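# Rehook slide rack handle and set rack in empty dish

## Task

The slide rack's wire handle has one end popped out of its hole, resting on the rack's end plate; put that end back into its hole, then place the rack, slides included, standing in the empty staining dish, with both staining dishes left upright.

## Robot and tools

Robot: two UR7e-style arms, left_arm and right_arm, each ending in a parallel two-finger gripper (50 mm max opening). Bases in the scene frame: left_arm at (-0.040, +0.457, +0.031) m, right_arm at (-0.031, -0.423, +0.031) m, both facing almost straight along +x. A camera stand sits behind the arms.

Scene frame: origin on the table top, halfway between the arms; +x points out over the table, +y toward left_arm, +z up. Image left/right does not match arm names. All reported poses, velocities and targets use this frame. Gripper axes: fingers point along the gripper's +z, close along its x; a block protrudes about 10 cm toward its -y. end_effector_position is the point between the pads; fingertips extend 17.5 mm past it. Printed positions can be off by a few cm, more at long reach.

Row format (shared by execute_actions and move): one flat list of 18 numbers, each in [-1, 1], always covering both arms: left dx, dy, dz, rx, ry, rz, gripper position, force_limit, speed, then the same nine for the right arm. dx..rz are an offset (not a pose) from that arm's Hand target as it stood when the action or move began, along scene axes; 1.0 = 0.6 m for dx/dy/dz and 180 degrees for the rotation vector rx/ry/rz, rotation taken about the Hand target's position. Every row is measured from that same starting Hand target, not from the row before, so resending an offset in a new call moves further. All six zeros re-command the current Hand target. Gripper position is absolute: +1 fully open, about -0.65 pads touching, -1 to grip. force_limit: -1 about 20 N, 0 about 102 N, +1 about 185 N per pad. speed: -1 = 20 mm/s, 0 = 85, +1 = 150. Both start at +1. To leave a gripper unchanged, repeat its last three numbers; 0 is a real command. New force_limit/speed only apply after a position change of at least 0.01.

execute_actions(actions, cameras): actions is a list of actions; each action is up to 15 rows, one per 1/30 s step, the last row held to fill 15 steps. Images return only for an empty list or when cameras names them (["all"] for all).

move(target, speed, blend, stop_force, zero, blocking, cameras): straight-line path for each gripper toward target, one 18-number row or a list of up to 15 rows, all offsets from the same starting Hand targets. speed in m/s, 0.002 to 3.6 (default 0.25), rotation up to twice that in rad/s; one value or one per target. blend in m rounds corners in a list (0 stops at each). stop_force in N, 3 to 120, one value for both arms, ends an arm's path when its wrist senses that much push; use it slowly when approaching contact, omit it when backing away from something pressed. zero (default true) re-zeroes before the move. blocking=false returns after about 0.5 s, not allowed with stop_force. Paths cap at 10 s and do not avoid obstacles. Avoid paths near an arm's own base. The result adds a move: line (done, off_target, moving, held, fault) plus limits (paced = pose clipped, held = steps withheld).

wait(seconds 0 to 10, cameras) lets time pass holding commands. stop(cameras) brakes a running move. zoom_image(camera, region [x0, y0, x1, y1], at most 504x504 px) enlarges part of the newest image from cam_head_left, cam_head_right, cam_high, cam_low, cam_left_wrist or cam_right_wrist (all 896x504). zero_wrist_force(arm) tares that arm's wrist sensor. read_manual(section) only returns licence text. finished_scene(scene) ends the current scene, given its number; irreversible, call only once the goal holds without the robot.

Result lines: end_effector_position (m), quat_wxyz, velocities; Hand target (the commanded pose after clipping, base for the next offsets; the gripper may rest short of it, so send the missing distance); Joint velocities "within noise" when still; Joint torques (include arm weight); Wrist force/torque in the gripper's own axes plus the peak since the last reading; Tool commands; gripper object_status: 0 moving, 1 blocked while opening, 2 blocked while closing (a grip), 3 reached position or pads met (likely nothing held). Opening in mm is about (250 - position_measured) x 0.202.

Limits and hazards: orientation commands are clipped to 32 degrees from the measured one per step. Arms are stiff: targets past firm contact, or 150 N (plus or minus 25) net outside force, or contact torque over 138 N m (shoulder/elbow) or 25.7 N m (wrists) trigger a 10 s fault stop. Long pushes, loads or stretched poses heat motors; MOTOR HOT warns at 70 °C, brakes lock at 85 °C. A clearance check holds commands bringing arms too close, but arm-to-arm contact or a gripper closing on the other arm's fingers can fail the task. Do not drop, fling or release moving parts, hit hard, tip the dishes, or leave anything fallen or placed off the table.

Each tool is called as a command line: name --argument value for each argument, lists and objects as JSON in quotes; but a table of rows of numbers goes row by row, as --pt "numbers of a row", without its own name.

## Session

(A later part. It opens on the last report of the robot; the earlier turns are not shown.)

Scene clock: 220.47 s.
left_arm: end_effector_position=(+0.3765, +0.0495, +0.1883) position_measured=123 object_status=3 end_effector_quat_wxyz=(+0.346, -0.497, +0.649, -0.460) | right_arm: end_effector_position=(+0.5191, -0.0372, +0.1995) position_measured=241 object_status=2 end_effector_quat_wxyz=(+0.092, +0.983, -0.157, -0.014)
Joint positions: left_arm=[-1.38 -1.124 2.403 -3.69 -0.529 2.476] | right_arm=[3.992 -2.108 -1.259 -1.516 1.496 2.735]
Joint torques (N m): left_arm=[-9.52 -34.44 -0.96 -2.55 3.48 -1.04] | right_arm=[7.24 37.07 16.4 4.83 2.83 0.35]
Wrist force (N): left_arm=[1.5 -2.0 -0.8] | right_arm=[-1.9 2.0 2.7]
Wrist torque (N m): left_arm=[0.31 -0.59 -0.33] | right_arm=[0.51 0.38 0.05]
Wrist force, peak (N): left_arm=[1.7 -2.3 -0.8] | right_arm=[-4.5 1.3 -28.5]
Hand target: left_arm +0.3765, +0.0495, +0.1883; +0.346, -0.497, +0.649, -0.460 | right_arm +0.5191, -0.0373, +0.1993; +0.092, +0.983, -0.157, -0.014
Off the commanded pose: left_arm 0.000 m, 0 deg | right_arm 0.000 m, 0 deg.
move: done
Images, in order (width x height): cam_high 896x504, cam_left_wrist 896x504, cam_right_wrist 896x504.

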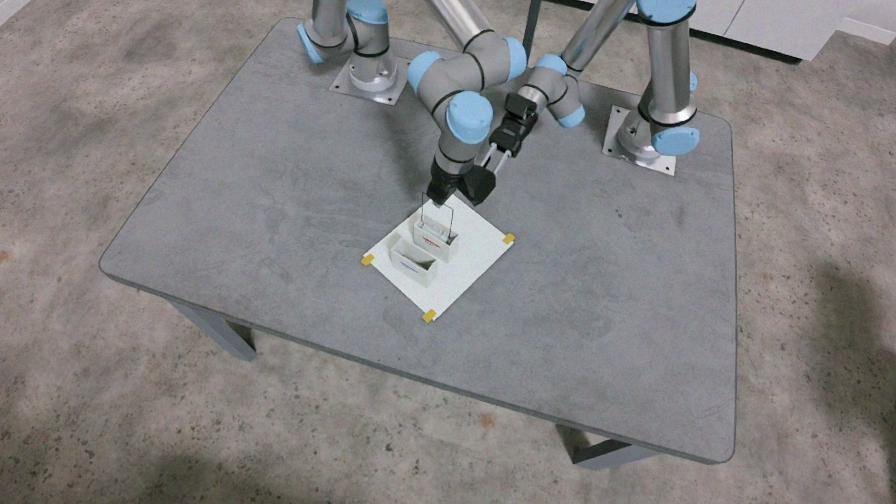

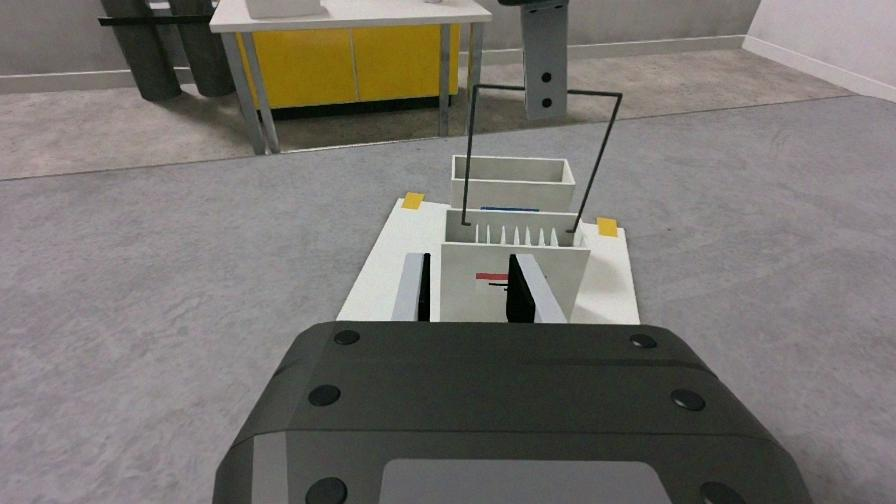

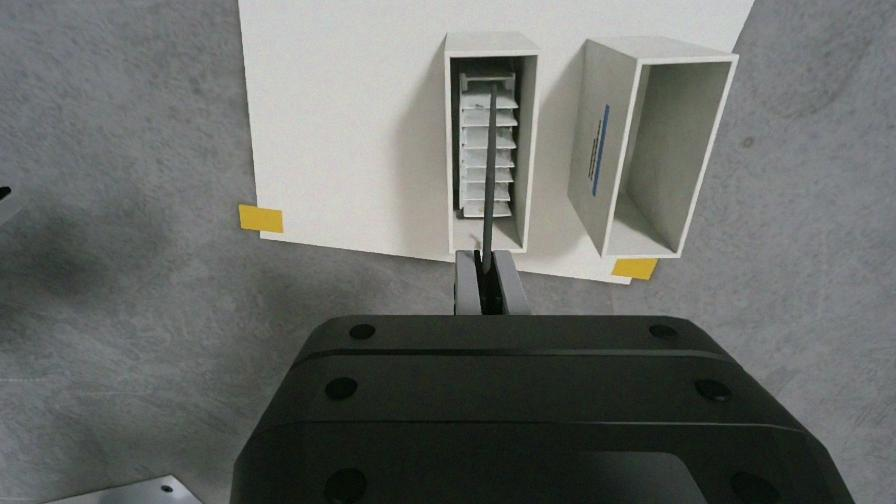

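move --pt "0 0 0 0 0 0 0.2 -0.9 -0.8 -0.0035 0.0011 -0.02 0 0 0 -1 -0.9 -0.6" --pt "0 0 0 0 0 0 0.2 -0.9 -0.8 0.0027 0.0201 -0.02 0 0 0 -1 -0.9 -0.6" --speed 0.04 --cameras '["cam_left_wrist","cam_right_wrist"]'

zoom_image --camera "cam_right_wrist" --region '[420, 0, 620, 320]'

zoom_image --camera "cam_left_wrist" --region '[420, 60, 640, 260]'

Scene clock: 227.77 s.
left_arm: end_effector_position=(+0.3765, +0.0495, +0.1883) position_measured=123 object_status=3 end_effector_quat_wxyz=(+0.346, -0.497, +0.649, -0.460) | right_arm: end_effector_position=(+0.5207, -0.0251, +0.1873) position_measured=241 object_status=2 end_effector_quat_wxyz=(+0.092, +0.983, -0.157, -0.014) end_effector_velocity=(-0.001, -0.001, +0.000) end_effector_angular_velocity=(+0.001, -0.001, +0.001)
Joint positions: left_arm=[-1.38 -1.124 2.403 -3.69 -0.529 2.476] | right_arm=[4.002 -2.136 -1.245 -1.502 1.497 2.745]
Joint velocities: left_arm=[within noise] | right_arm=[0 0.003 -0.006 0.004 0 -0.001]
Joint torques (N m): left_arm=[-9.6 -34.31 -1.41 -2.83 3.35 -0.91] | right_arm=[-8.7 58.09 14.7 4.88 2.05 -1.18]
Wrist force (N): left_arm=[1.6 -2.0 -0.7] | right_arm=[-2.0 2.7 3.1]
Wrist torque (N m): left_arm=[0.31 -0.61 -0.33] | right_arm=[0.52 0.39 0.05]
Wrist force, peak (N): left_arm=[1.8 -2.3 -0.7] | right_arm=[-2.0 2.7 3.1]
Hand target: left_arm +0.3765, +0.0495, +0.1883; +0.346, -0.497, +0.649, -0.460 | right_arm +0.5208, -0.0252, +0.1873; +0.092, +0.983, -0.157, -0.014
Off the commanded pose: left_arm 0.000 m, 0 deg | right_arm 0.000 m, 0 deg.
move: done
Images, in order (width x height): cam_left_wrist 896x504, cam_right_wrist 896x504.

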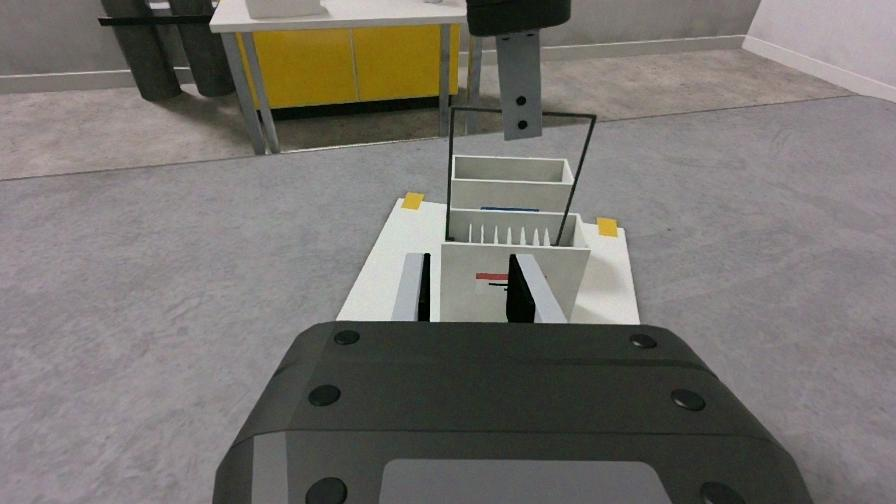

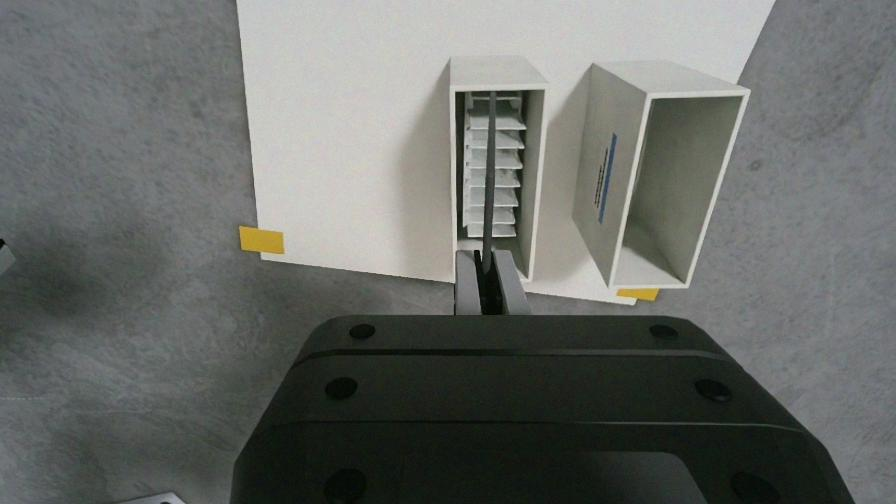

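Scaled by 1.575 from the camera's 896x504 image, which has a finer 1280x720 frame.

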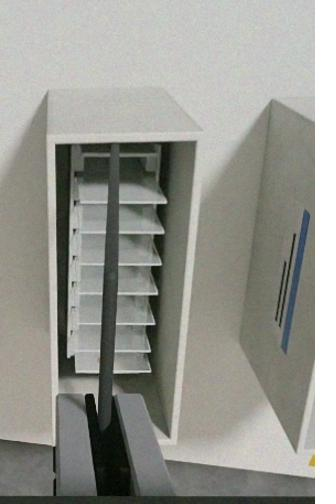

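Scaled by 2.291 from the camera's 896x504 image, which has a finer 1280x720 frame.

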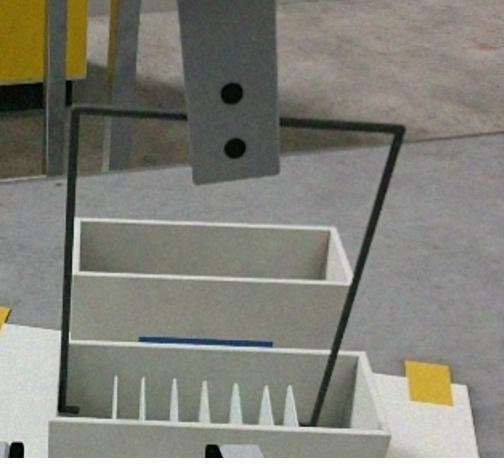

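move --pt "0 0 0 0 0 0 0.2 -0.9 -0.8 0 0 0.0258 0 0 0 -1 -0.9 -0.6" --pt "0 0 0 0 0 0 0.2 -0.9 -0.8 -0.0115 -0.035 0.0258 0.0264 -0.0086 0 -1 -0.9 -0.6" --speed 0.05 --cameras '["cam_left_wrist","cam_right_wrist"]'

zoom_image --camera "cam_right_wrist" --region '[420, 0, 620, 320]'

zoom_image --camera "cam_left_wrist" --region '[420, 60, 640, 260]'

Scene clock: 237.67 s.
left_arm: end_effector_position=(+0.3765, +0.0495, +0.1883) position_measured=123 object_status=3 end_effector_quat_wxyz=(+0.346, -0.497, +0.649, -0.460) | right_arm: end_effector_position=(+0.5139, -0.0463, +0.2028) position_measured=241 object_status=2 end_effector_quat_wxyz=(+0.049, +0.986, -0.157, -0.007)
Joint positions: left_arm=[-1.38 -1.124 2.403 -3.69 -0.529 2.476] | right_arm=[3.976 -2.039 -1.368 -1.395 1.529 2.714]
Joint torques (N m): left_arm=[-9.29 -33.42 -1.39 -3.18 3.25 -0.71] | right_arm=[11.85 33.52 39.38 0.35 -2.99 0.87]
Wrist force (N): left_arm=[1.4 -2.1 -0.7] | right_arm=[-1.8 1.8 3.0]
Wrist torque (N m): left_arm=[0.29 -0.58 -0.33] | right_arm=[0.47 0.37 0.24]
Wrist force, peak (N): left_arm=[1.6 -2.4 -0.7] | right_arm=[-2.0 2.3 3.8]
Hand target: left_arm +0.3765, +0.0495, +0.1883; +0.346, -0.497, +0.649, -0.460 | right_arm +0.5139, -0.0462, +0.2028; +0.049, +0.986, -0.157, -0.007
Off the commanded pose: left_arm 0.000 m, 0 deg | right_arm 0.000 m, 0 deg.
move: done
Images, in order (width x height): cam_left_wrist 896x504, cam_right_wrist 896x504.

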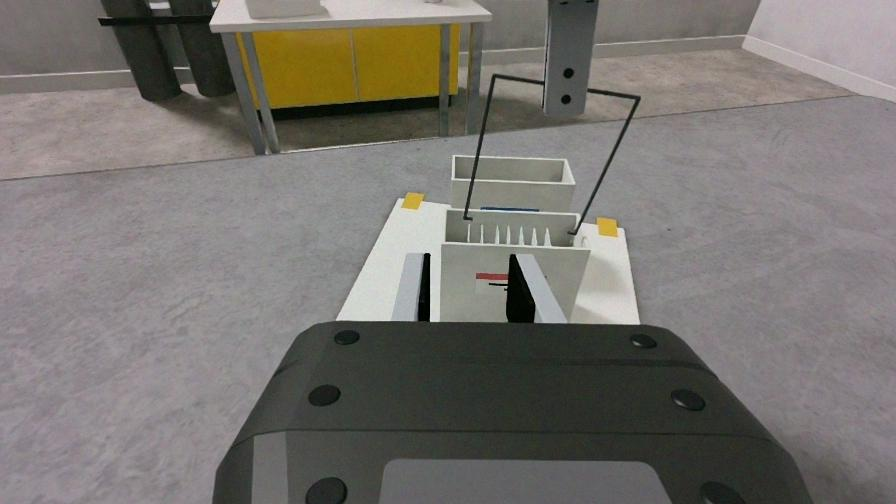

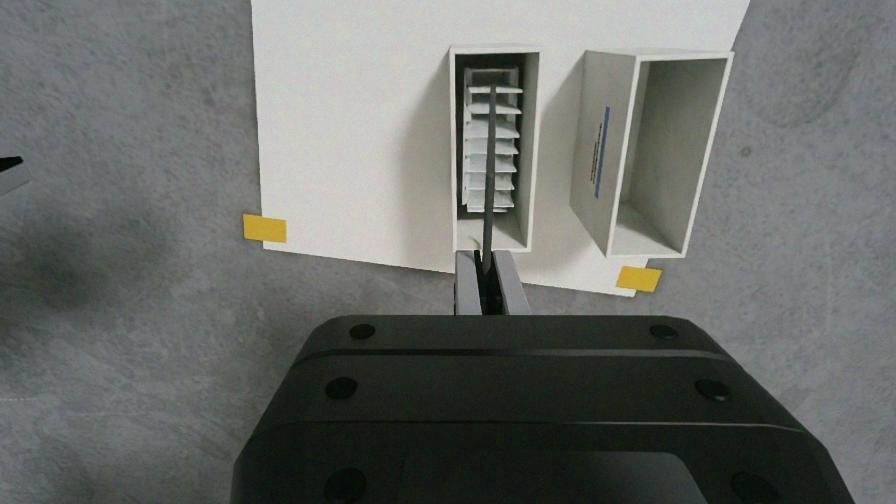

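Scaled by 1.575 from the camera's 896x504 image, which has a finer 1280x720 frame.

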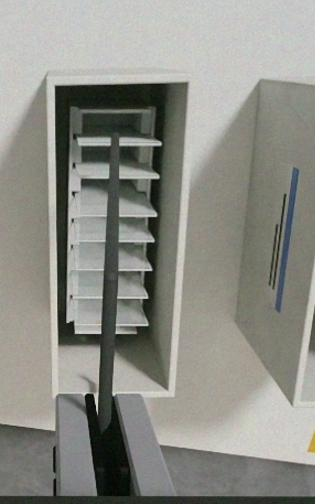

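Scaled by 2.291 from the camera's 896x504 image, which has a finer 1280x720 frame.

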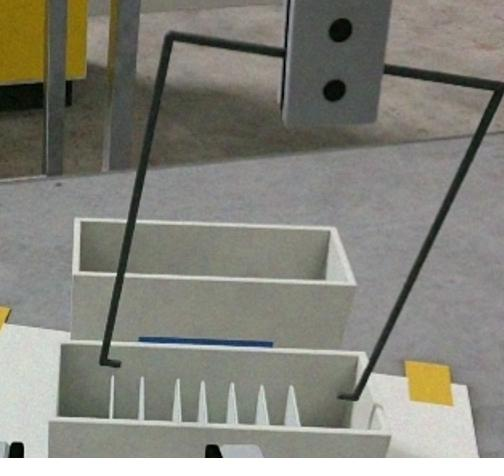

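move --pt "0.08 -0.03 -0.03 0.0435 -0.0121 -0.0161 0.3 -0.9 -0.8 0 0 0 0 0 0 -1 -0.9 -0.6" --pt "0.2545 -0.0902 -0.0635 0.0435 -0.0121 -0.0161 0.3 -0.9 -0.8 0 0 0 0 0 0 -1 -0.9 -0.6" --speed '[0.15,0.08]' --blend 0.01 --cameras '["cam_left_wrist","cam_right_wrist"]'

Scene clock: 244.53 s.
left_arm: end_effector_position=(+0.5292, -0.0045, +0.1501) position_measured=107 object_status=3 end_effector_quat_wxyz=(+0.380, -0.446, +0.685, -0.433) | right_arm: end_effector_position=(+0.5139, -0.0462, +0.2028) position_measured=241 object_status=2 end_effector_quat_wxyz=(+0.049, +0.986, -0.157, -0.007)
Joint positions: left_arm=[-1.076 -0.826 1.963 -3.78 -0.78 2.914] | right_arm=[3.976 -2.039 -1.368 -1.395 1.529 2.714]
Joint torques (N m): left_arm=[-8.86 -48.95 -11.9 -5.58 3.54 -2.48] | right_arm=[12.97 35.02 38.57 1.31 -3.17 0.83]
Wrist force (N): left_arm=[1.3 -1.9 -0.3] | right_arm=[-1.7 2.1 3.0]
Wrist torque (N m): left_arm=[0.36 -0.64 -0.26] | right_arm=[0.52 0.35 0.22]
Wrist force, peak (N): left_arm=[1.5 -2.1 -2.4] | right_arm=[-1.8 2.5 3.2]
Hand target: left_arm +0.5292, -0.0046, +0.1502; +0.380, -0.446, +0.685, -0.433 | right_arm +0.5139, -0.0462, +0.2028; +0.049, +0.986, -0.157, -0.007
Off the commanded pose: left_arm 0.000 m, 0 deg | right_arm 0.000 m, 0 deg.
move: done
Images, in order (width x height): cam_left_wrist 896x504, cam_right_wrist 896x504.

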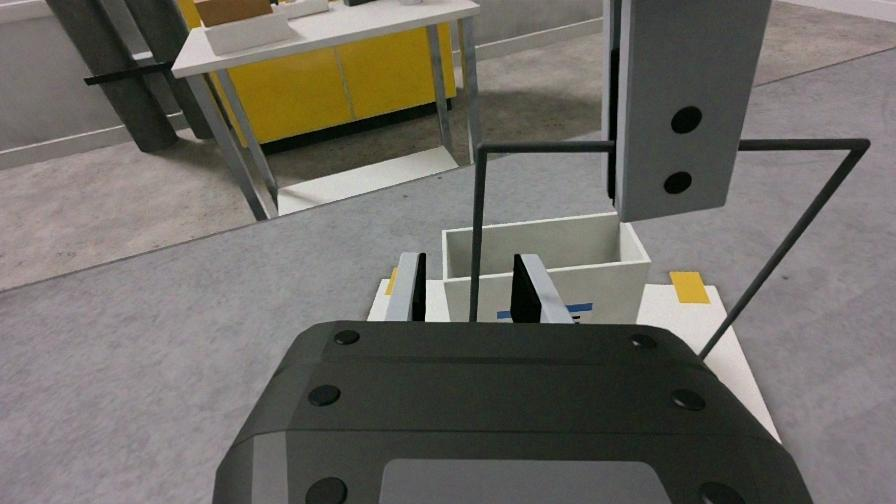

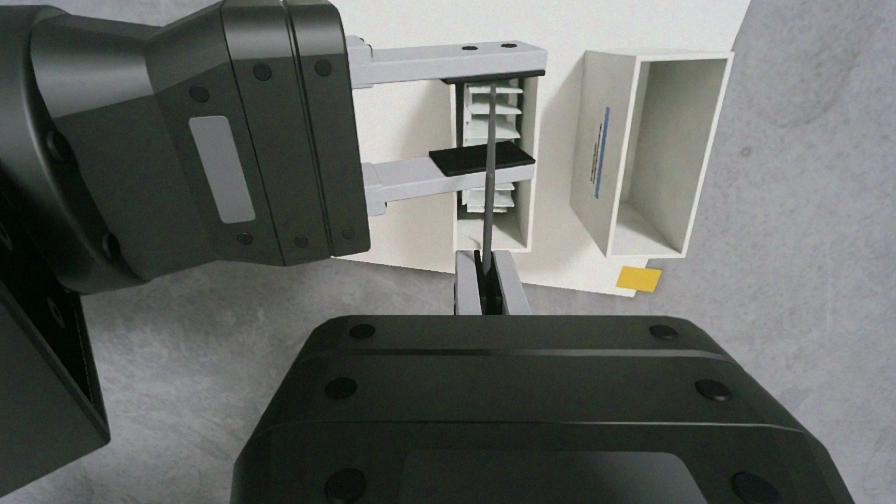

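move --target '[0,0,0,0,0,0,-1,-0.9,-0.6,0,0,0,0,0,0,-1,-0.9,-0.6]'

move --pt "0.0025 0.0076 0 0 0 0 -1 -0.9 -0.6 0.001 0.0032 0 0 0 0 -1 -0.9 -0.6" --pt "0.0025 0.0076 -0.04 0 0 0 -1 -0.9 -0.6 0.001 0.0032 -0.04 0 0 0 -1 -0.9 -0.6" --speed 0.04 --cameras '["cam_left_wrist","cam_right_wrist","cam_high","cam_head_right"]'

zoom_image --camera "cam_right_wrist" --region '[420, 0, 620, 320]'

zoom_image --camera "cam_high" --region '[410, 205, 470, 265]'

zoom_image --camera "cam_head_right" --region '[440, 270, 510, 340]'

Scene clock: 248.73 s.
left_arm: end_effector_position=(+0.5292, -0.0046, +0.1502) position_measured=241 object_status=2 end_effector_quat_wxyz=(+0.380, -0.446, +0.685, -0.433) | right_arm: end_effector_position=(+0.5139, -0.0462, +0.2028) position_measured=241 object_status=2 end_effector_quat_wxyz=(+0.049, +0.986, -0.157, -0.007)
Joint positions: left_arm=[-1.076 -0.826 1.963 -3.78 -0.779 2.914] | right_arm=[3.976 -2.039 -1.368 -1.395 1.529 2.714]
Joint torques (N m): left_arm=[-9.79 -51.49 -18.84 -5.31 3.11 -2.37] | right_arm=[11.6 36.54 36.9 0.92 -2.81 1.15]
Wrist force (N): left_arm=[-0.1 -0.7 0.2] | right_arm=[-1.6 3.6 2.5]
Wrist torque (N m): left_arm=[0.42 -0.60 -0.34] | right_arm=[0.56 0.33 0.21]
Wrist force, peak (N): left_arm=[1.4 -1.9 -0.4] | right_arm=[-1.8 3.7 2.4]
Hand target: left_arm +0.5292, -0.0046, +0.1502; +0.380, -0.446, +0.685, -0.433 | right_arm +0.5139, -0.0462, +0.2028; +0.049, +0.986, -0.157, -0.007
Off the commanded pose: left_arm 0.000 m, 0 deg | right_arm 0.000 m, 0 deg.
move: done

Scene clock: 250.17 s.
left_arm: end_effector_position=(+0.5307, +0.0000, +0.1261) position_measured=241 object_status=2 end_effector_quat_wxyz=(+0.380, -0.446, +0.685, -0.433) end_effector_velocity=(+0.000, +0.000, +0.002) end_effector_angular_velocity=(+0.003, +0.001, +0.001) | right_arm: end_effector_position=(+0.5144, -0.0443, +0.1785) position_measured=241 object_status=2 end_effector_quat_wxyz=(+0.049, +0.986, -0.157, -0.007) end_effector_velocity=(+0.000, +0.000, +0.003) end_effector_angular_velocity=(+0.000, +0.000, +0.000)
Joint positions: left_arm=[-1.069 -0.771 1.961 -3.836 -0.785 2.919] | right_arm=[3.977 -2.06 -1.401 -1.341 1.529 2.715]
Joint velocities: left_arm=[0 -0.006 0.001 0.008 0.001 0] | right_arm=[0 0.003 0.005 -0.008 0 0]
Joint torques (N m): left_arm=[2.89 -47.36 -3.75 0.44 7.32 -1.19] | right_arm=[-17.54 57.16 35.09 -3.39 0.52 -0.85]
Wrist force (N): left_arm=[17.6 -10.8 -3.5] | right_arm=[-0.7 -17.3 7.1]
Wrist torque (N m): left_arm=[0.23 -0.70 0.06] | right_arm=[0.54 0.34 0.06]
Wrist force, peak (N): left_arm=[18.9 -12.6 -4.5] | right_arm=[-0.6 -18.9 9.5]
Hand target: left_arm +0.5307, +0.0000, +0.1262; +0.380, -0.446, +0.685, -0.433 | right_arm +0.5145, -0.0443, +0.1788; +0.049, +0.986, -0.157, -0.007
Off the commanded pose: left_arm 0.000 m, 0 deg | right_arm 0.000 m, 0 deg.
move: done
Images, in order (width x height): cam_head_right 896x504, cam_high 896x504, cam_left_wrist 896x504, cam_right_wrist 896x504.

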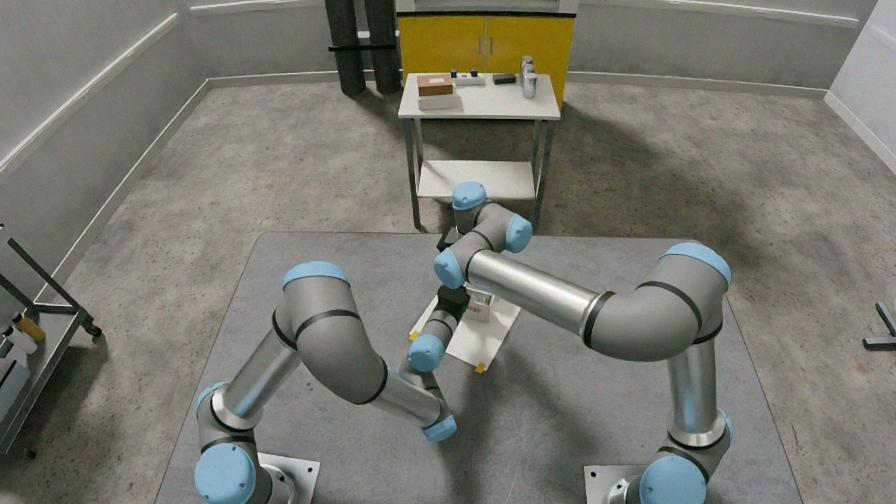

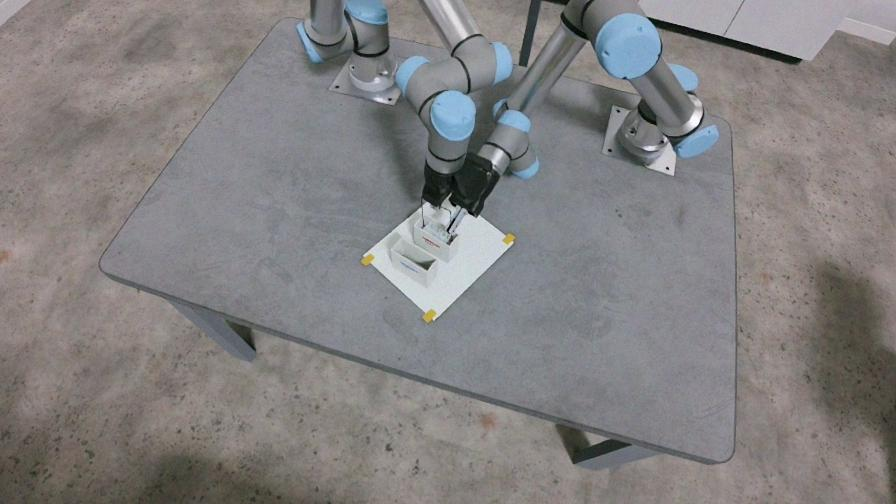

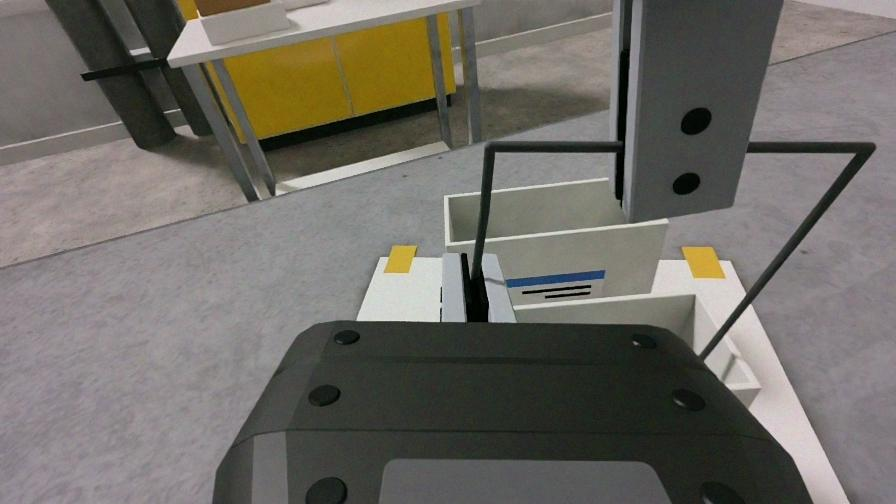

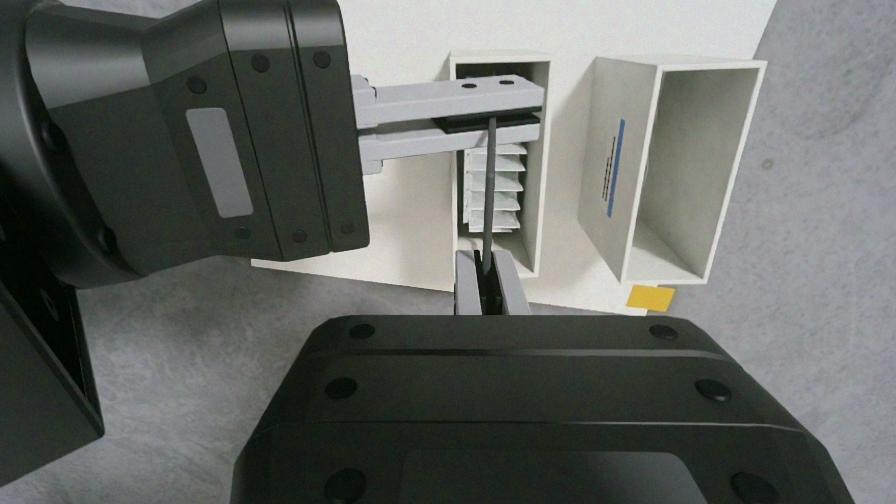

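Scaled by 1.575 from the camera's 896x504 image, which has a finer 1280x720 frame.

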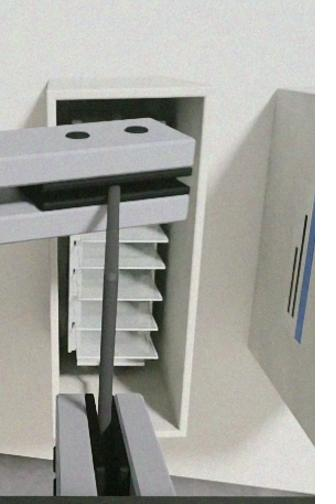

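Scaled by 8.400 from the camera's 896x504 image, which has a finer 1280x720 frame.

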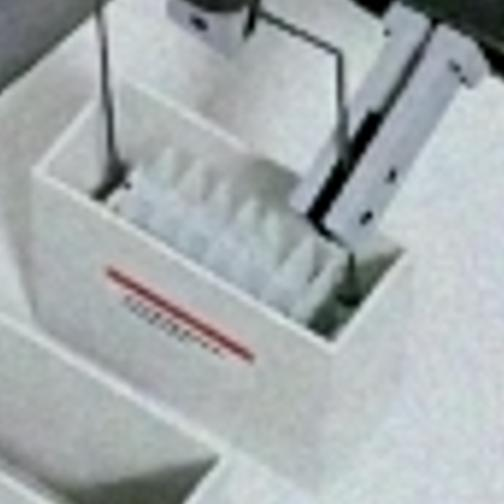

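Scaled by 7.200 from the camera's 896x504 image, which has a finer 1280x720 frame.

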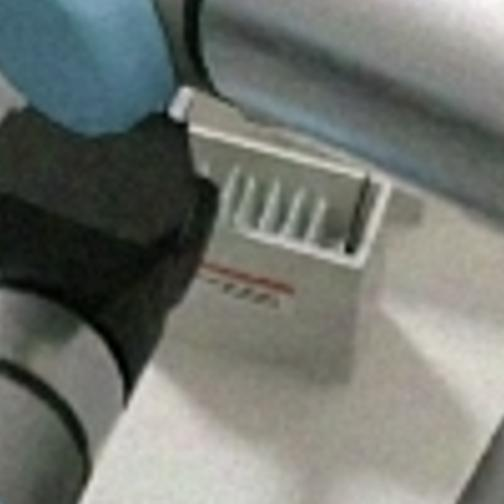

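zoom_image --camera "cam_high" --region '[414, 215, 438, 233]'

zoom_image --camera "cam_head_right" --region '[468, 288, 500, 312]'

Scaled by 21.000 from the camera's 896x504 image, which has a finer 1280x720 frame.

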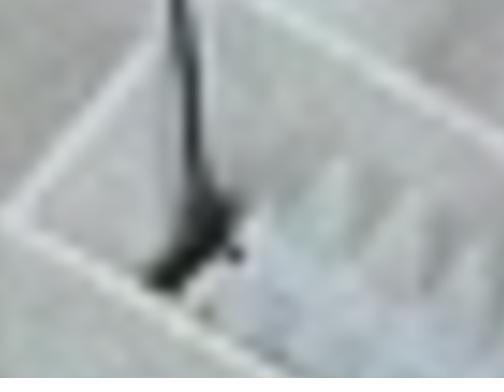

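Scaled by 15.750 from the camera's 896x504 image, which has a finer 1280x720 frame.

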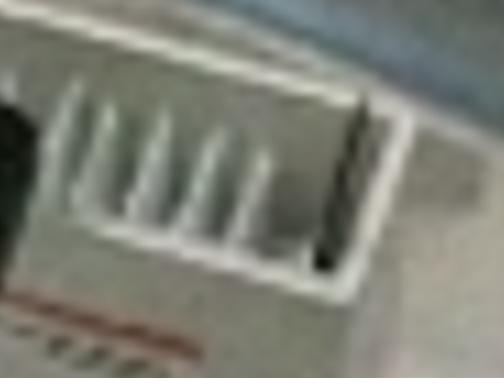

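move --target '[0,0,-0.005,0,0,0,-1,-0.9,-0.6,0,0,-0.005,0,0,0,-1,-0.9,-0.6]' --speed 0.02

move --target '[0,0,-0.005,0,0,0,-1,-0.9,-0.6,0,0,-0.005,0,0,0,-1,-0.9,-0.6]' --speed 0.02 --cameras '["cam_high","cam_right_wrist","cam_head_right"]'

zoom_image --camera "cam_high" --region '[410, 205, 470, 265]'

zoom_image --camera "cam_head_right" --region '[468, 288, 500, 312]'

Scene clock: 253.60 s.
left_arm: end_effector_position=(+0.5307, +0.0000, +0.1231) position_measured=241 object_status=2 end_effector_quat_wxyz=(+0.380, -0.446, +0.685, -0.433) | right_arm: end_effector_position=(+0.5145, -0.0443, +0.1758) position_measured=241 object_status=2 end_effector_quat_wxyz=(+0.049, +0.986, -0.157, -0.007)
Joint positions: left_arm=[-1.069 -0.764 1.96 -3.841 -0.785 2.919] | right_arm=[3.977 -2.062 -1.405 -1.334 1.529 2.715]
Joint torques (N m): left_arm=[3.48 -42.8 -13.24 -3.92 2.45 1.38] | right_arm=[-17.86 33.06 9.66 -1.73 -1.74 -0.92]
Wrist force (N): left_arm=[19.8 -9.5 -2.3] | right_arm=[-2.2 -17.0 -2.3]
Wrist torque (N m): left_arm=[0.21 -0.71 0.08] | right_arm=[0.46 0.38 0.04]
Wrist force, peak (N): left_arm=[18.6 -13.7 -4.4] | right_arm=[-1.3 -18.5 10.2]
Hand target: left_arm +0.5307, +0.0000, +0.1232; +0.380, -0.446, +0.685, -0.433 | right_arm +0.5145, -0.0443, +0.1758; +0.049, +0.986, -0.157, -0.007
Off the commanded pose: left_arm 0.000 m, 0 deg | right_arm 0.000 m, 0 deg.
move: done

Scene clock: 254.30 s.
left_arm: end_effector_position=(+0.5306, +0.0000, +0.1200) position_measured=241 object_status=2 end_effector_quat_wxyz=(+0.380, -0.446, +0.685, -0.433) | right_arm: end_effector_position=(+0.5145, -0.0443, +0.1728) position_measured=241 object_status=2 end_effector_quat_wxyz=(+0.049, +0.986, -0.157, -0.007)
Joint positions: left_arm=[-1.069 -0.757 1.958 -3.847 -0.785 2.919] | right_arm=[3.977 -2.064 -1.41 -1.328 1.529 2.715]
Joint torques (N m): left_arm=[5.39 -53.01 -16.12 -6.8 4.84 0.89] | right_arm=[-18.19 12.83 -5.63 -3.99 -2.04 -0.98]
Wrist force (N): left_arm=[23.5 4.8 3.6] | right_arm=[-5.3 -13.7 -37.2]
Wrist torque (N m): left_arm=[0.47 -0.68 0.11] | right_arm=[0.42 0.38 0.04]
Wrist force, peak (N): left_arm=[23.8 5.0 3.7] | right_arm=[-5.3 -13.7 -37.4]
Hand target: left_arm +0.5307, +0.0000, +0.1202; +0.380, -0.446, +0.685, -0.433 | right_arm +0.5145, -0.0443, +0.1728; +0.049, +0.986, -0.157, -0.007
Off the commanded pose: left_arm 0.000 m, 0 deg | right_arm 0.000 m, 0 deg.
move: done
Images, in order (width x height): cam_head_right 896x504, cam_high 896x504, cam_right_wrist 896x504.

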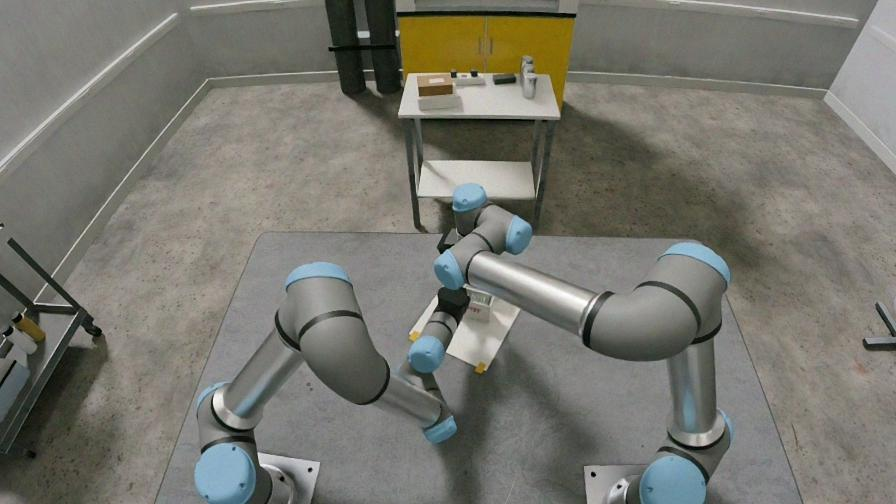

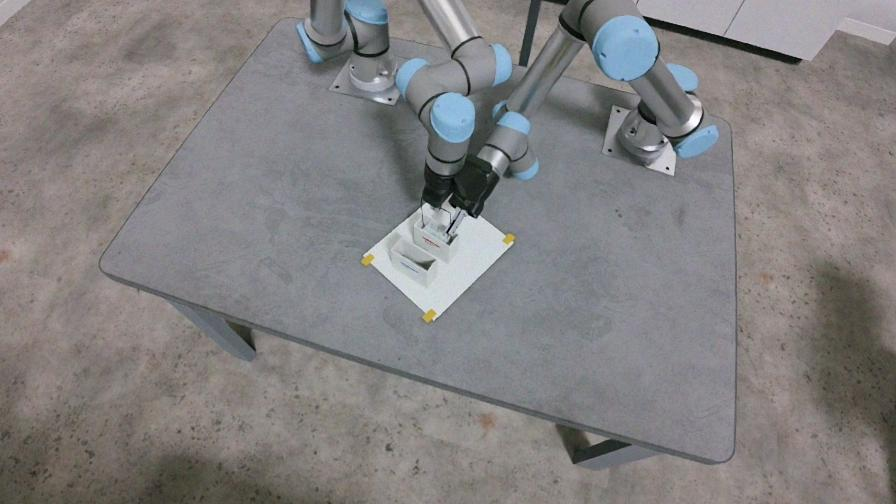

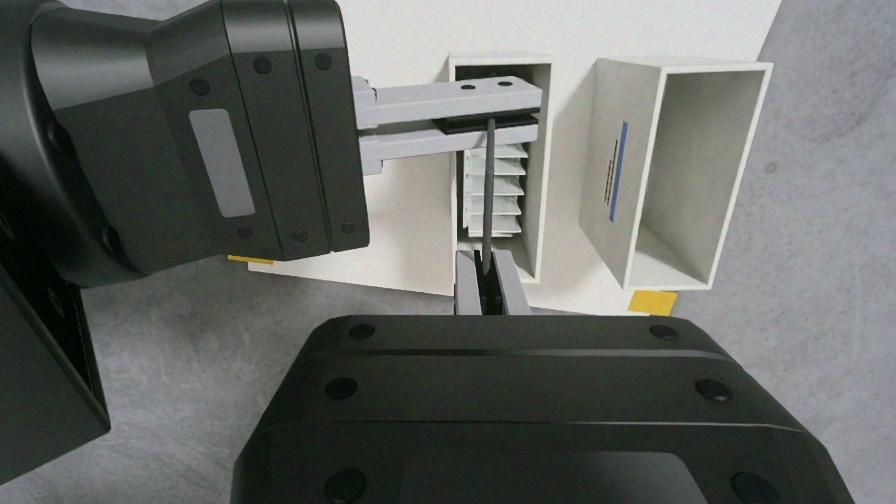

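Scaled by 8.400 from the camera's 896x504 image, which has a finer 1280x720 frame.

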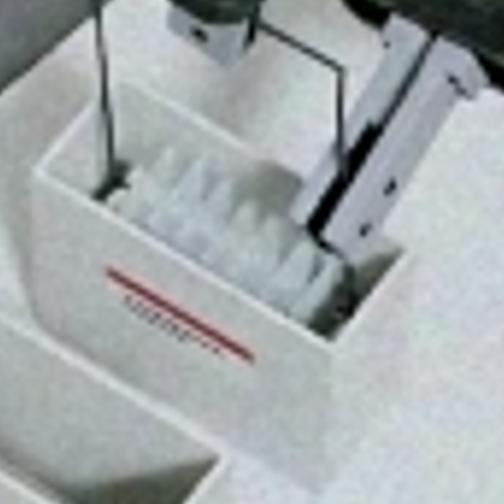

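Scaled by 15.750 from the camera's 896x504 image, which has a finer 1280x720 frame.

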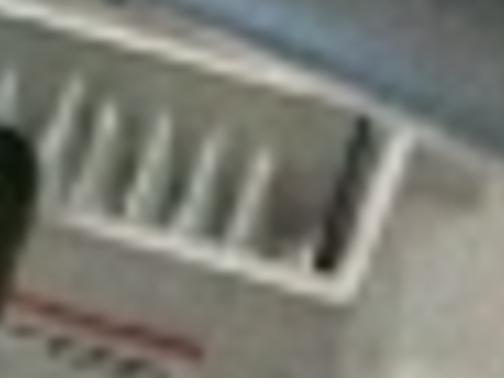

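move --pt "0 0 0.008 0 0 0 -1 -0.9 -0.6 0 0 0.008 0 0 0 -1 -0.9 -0.6" --pt "-0.0025 -0.0076 0.045 0 0 0 -1 -0.9 -0.6 0 0 0.045 0 0 0 -1 -0.9 -0.6" --speed 0.05

move --pt "0 0 0 0 0 0 0.3 -0.9 -0.8 0 0 0 0 0 0 -1 -0.9 -0.6" --pt "-0.18 0.06 0.04 0 0 0 0.3 -0.9 -0.8 0 0 0 0 0 0 -1 -0.9 -0.6" --pt "-0.2545 0.0902 0.0235 -0.0435 0.0121 0.0161 0.3 -0.9 -0.8 0 0 0.02 0.0634 -0.0207 0 -1 -0.9 -0.6" --speed '[0.1,0.12,0.15]' --cameras '["cam_left_wrist","cam_right_wrist"]'

zoom_image --camera "cam_left_wrist" --region '[400, 0, 680, 270]'

zoom_image --camera "cam_right_wrist" --region '[420, 0, 620, 320]'

Scene clock: 261.40 s.
left_arm: end_effector_position=(+0.5292, -0.0045, +0.1472) position_measured=241 object_status=2 end_effector_quat_wxyz=(+0.380, -0.446, +0.685, -0.433) end_effector_velocity=(+0.000, +0.001, -0.001) end_effector_angular_velocity=(-0.001, -0.001, +0.000) | right_arm: end_effector_position=(+0.5145, -0.0443, +0.2000) position_measured=241 object_status=2 end_effector_quat_wxyz=(+0.049, +0.986, -0.157, -0.007) end_effector_velocity=(+0.000, +0.000, -0.001) end_effector_angular_velocity=(+0.000, -0.001, +0.000)
Joint positions: left_arm=[-1.076 -0.819 1.962 -3.786 -0.779 2.914] | right_arm=[3.977 -2.045 -1.367 -1.39 1.529 2.715]
Joint velocities: left_arm=[0 0.003 0.002 -0.006 0 0] | right_arm=[0 -0.001 -0.003 0.005 0 0]
Joint torques (N m): left_arm=[-16.45 -39.52 -15.88 -6.14 -3.32 -1.06] | right_arm=[-1.56 31.93 19.25 8.21 0.68 -0.81]
Wrist force (N): left_arm=[-12.8 7.6 3.6] | right_arm=[-2.8 18.6 -2.4]
Wrist torque (N m): left_arm=[0.55 -0.47 -0.71] | right_arm=[0.59 0.40 0.05]
Wrist force, peak (N): left_arm=[24.0 6.4 4.1] | right_arm=[-5.2 -13.1 -40.1]
Hand target: left_arm +0.5292, -0.0046, +0.1472; +0.380, -0.446, +0.685, -0.433 | right_arm +0.5145, -0.0443, +0.1998; +0.049, +0.986, -0.157, -0.007
Off the commanded pose: left_arm 0.000 m, 0 deg | right_arm 0.000 m, 0 deg.
move: done

Scene clock: 264.77 s.
left_arm: end_effector_position=(+0.3764, +0.0495, +0.1613) position_measured=107 object_status=3 end_effector_quat_wxyz=(+0.346, -0.496, +0.649, -0.460) | right_arm: end_effector_position=(+0.5145, -0.0444, +0.2118) position_measured=241 object_status=2 end_effector_quat_wxyz=(-0.055, +0.986, -0.157, +0.009)
Joint positions: left_arm=[-1.38 -1.033 2.401 -3.78 -0.528 2.476] | right_arm=[3.941 -1.951 -1.525 -1.137 1.62 2.68]
Joint torques (N m): left_arm=[4.92 -21.36 -9.97 -5.39 -1.62 -1.08] | right_arm=[11.03 33.18 34.43 4.73 -2.43 0.94]
Wrist force (N): left_arm=[1.9 -2.2 -0.5] | right_arm=[-1.4 2.8 3.3]
Wrist torque (N m): left_arm=[0.27 -0.66 -0.33] | right_arm=[0.62 0.29 0.23]
Wrist force, peak (N): left_arm=[-8.6 5.8 2.8] | right_arm=[-2.4 14.2 -1.8]
Hand target: left_arm +0.3765, +0.0495, +0.1613; +0.346, -0.497, +0.649, -0.460 | right_arm +0.5145, -0.0443, +0.2118; -0.055, +0.986, -0.157, +0.009
Off the commanded pose: left_arm 0.000 m, 0 deg | right_arm 0.000 m, 0 deg.
move: done
Images, in order (width x height): cam_left_wrist 896x504, cam_right_wrist 896x504.

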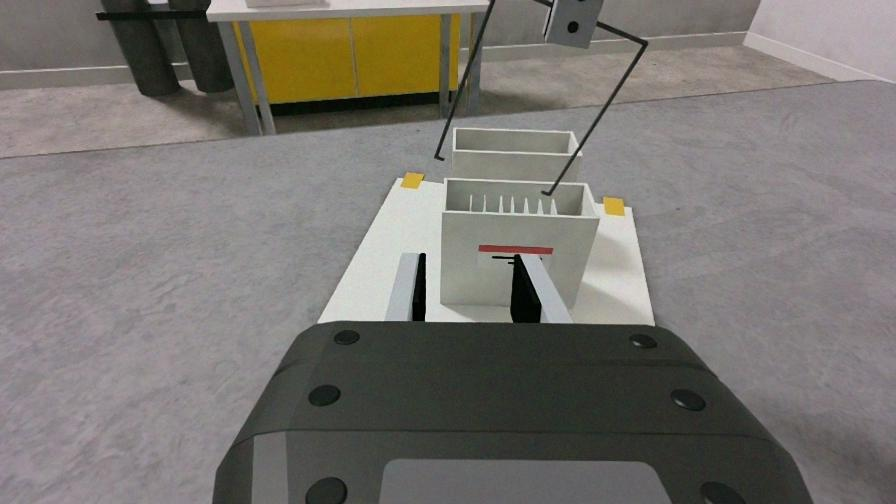

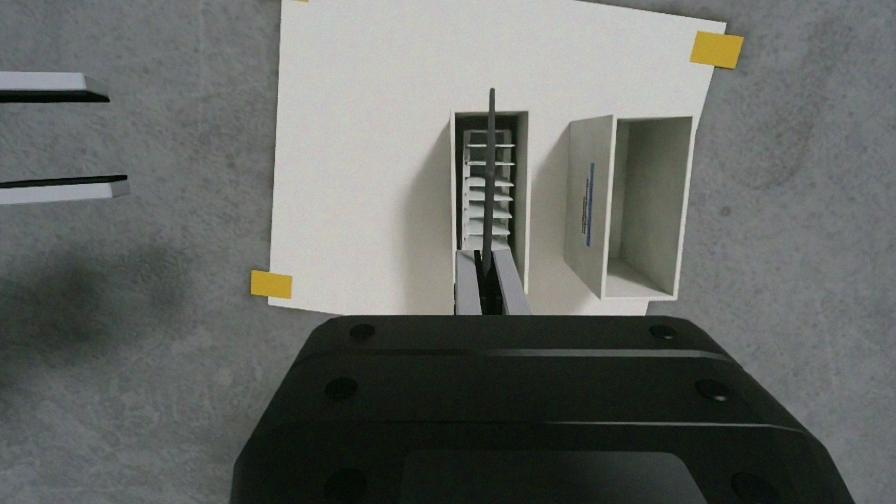

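Scaled by 1.800 from the camera's 896x504 image, which has a finer 1280x720 frame.

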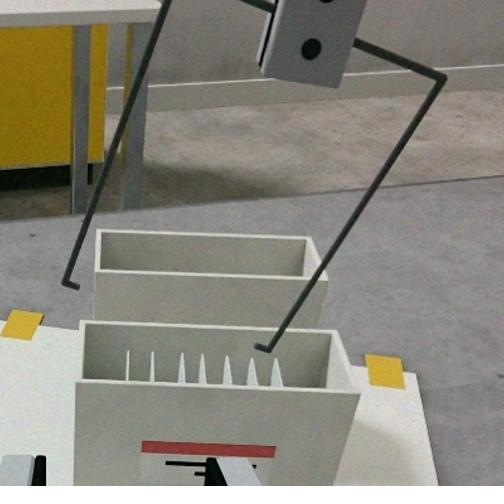

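Scaled by 1.575 from the camera's 896x504 image, which has a finer 1280x720 frame.

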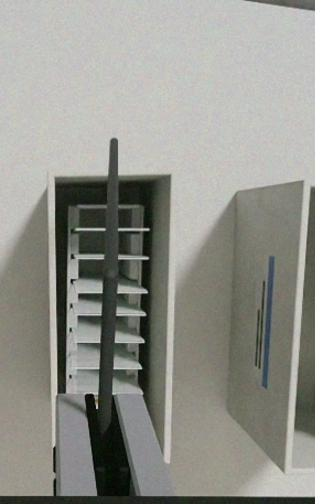

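move --pt "0 0 0 0 0 0 0.3 -0.9 -0.8 -0.0028 -0.0272 0 0 0 0 -1 -0.9 -0.6" --pt "0 0 0 0 0 0 0.3 -0.9 -0.8 -0.0028 -0.0272 -0.028 0 0 0 -1 -0.9 -0.6" --pt "0 0 0 0 0 0 0.3 -0.9 -0.8 0.0022 -0.0122 -0.028 0 0 0 -1 -0.9 -0.6" --speed 0.04 --cameras '["cam_left_wrist","cam_right_wrist"]'

zoom_image --camera "cam_left_wrist" --region '[400, 0, 680, 270]'

Scene clock: 275.73 s.
left_arm: end_effector_position=(+0.3765, +0.0495, +0.1613) position_measured=107 object_status=3 end_effector_quat_wxyz=(+0.346, -0.497, +0.649, -0.460) | right_arm: end_effector_position=(+0.5157, -0.0515, +0.1949) position_measured=241 object_status=2 end_effector_quat_wxyz=(-0.055, +0.986, -0.157, +0.009)
Joint positions: left_arm=[-1.38 -1.033 2.401 -3.78 -0.529 2.476] | right_arm=[3.932 -1.958 -1.56 -1.095 1.621 2.67]
Joint torques (N m): left_arm=[9.54 -21.55 -2.92 -5.27 -1.7 0.74] | right_arm=[-10.06 50.12 14.44 4.55 -2.68 -1.65]
Wrist force (N): left_arm=[2.0 -2.1 -0.4] | right_arm=[-1.2 2.8 3.1]
Wrist torque (N m): left_arm=[0.31 -0.66 -0.33] | right_arm=[0.56 0.28 0.09]
Wrist force, peak (N): left_arm=[2.0 -2.3 -0.5] | right_arm=[-1.3 2.8 3.9]
Hand target: left_arm +0.3765, +0.0495, +0.1613; +0.346, -0.497, +0.649, -0.460 | right_arm +0.5158, -0.0516, +0.1950; -0.055, +0.986, -0.157, +0.009
Off the commanded pose: left_arm 0.000 m, 0 deg | right_arm 0.000 m, 0 deg.
move: done
Images, in order (width x height): cam_left_wrist 896x504, cam_right_wrist 896x504.

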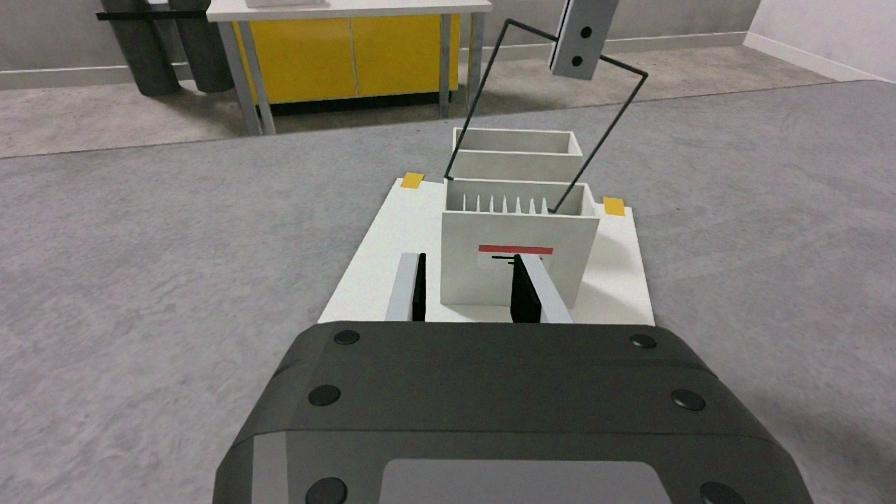

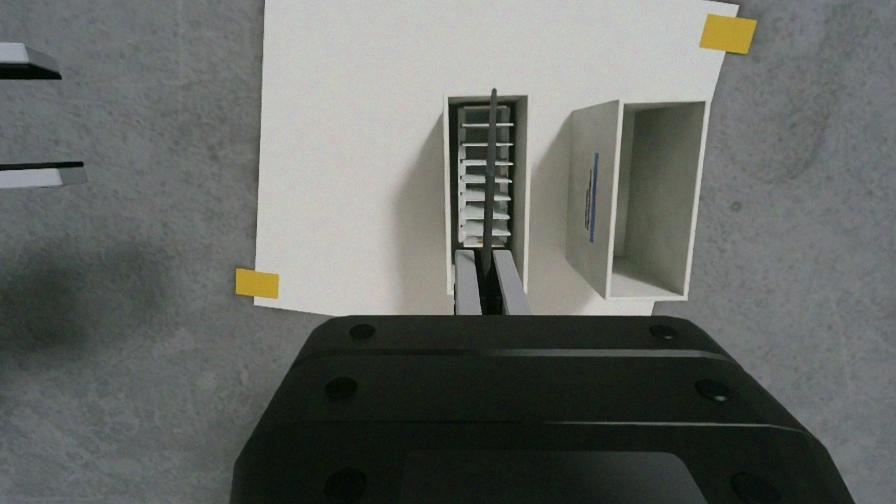

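Scaled by 1.800 from the camera's 896x504 image, which has a finer 1280x720 frame.

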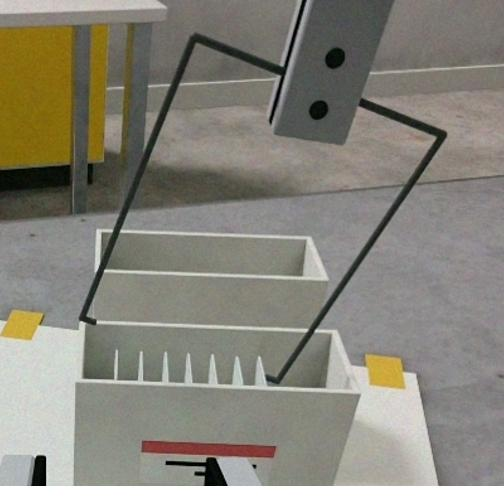

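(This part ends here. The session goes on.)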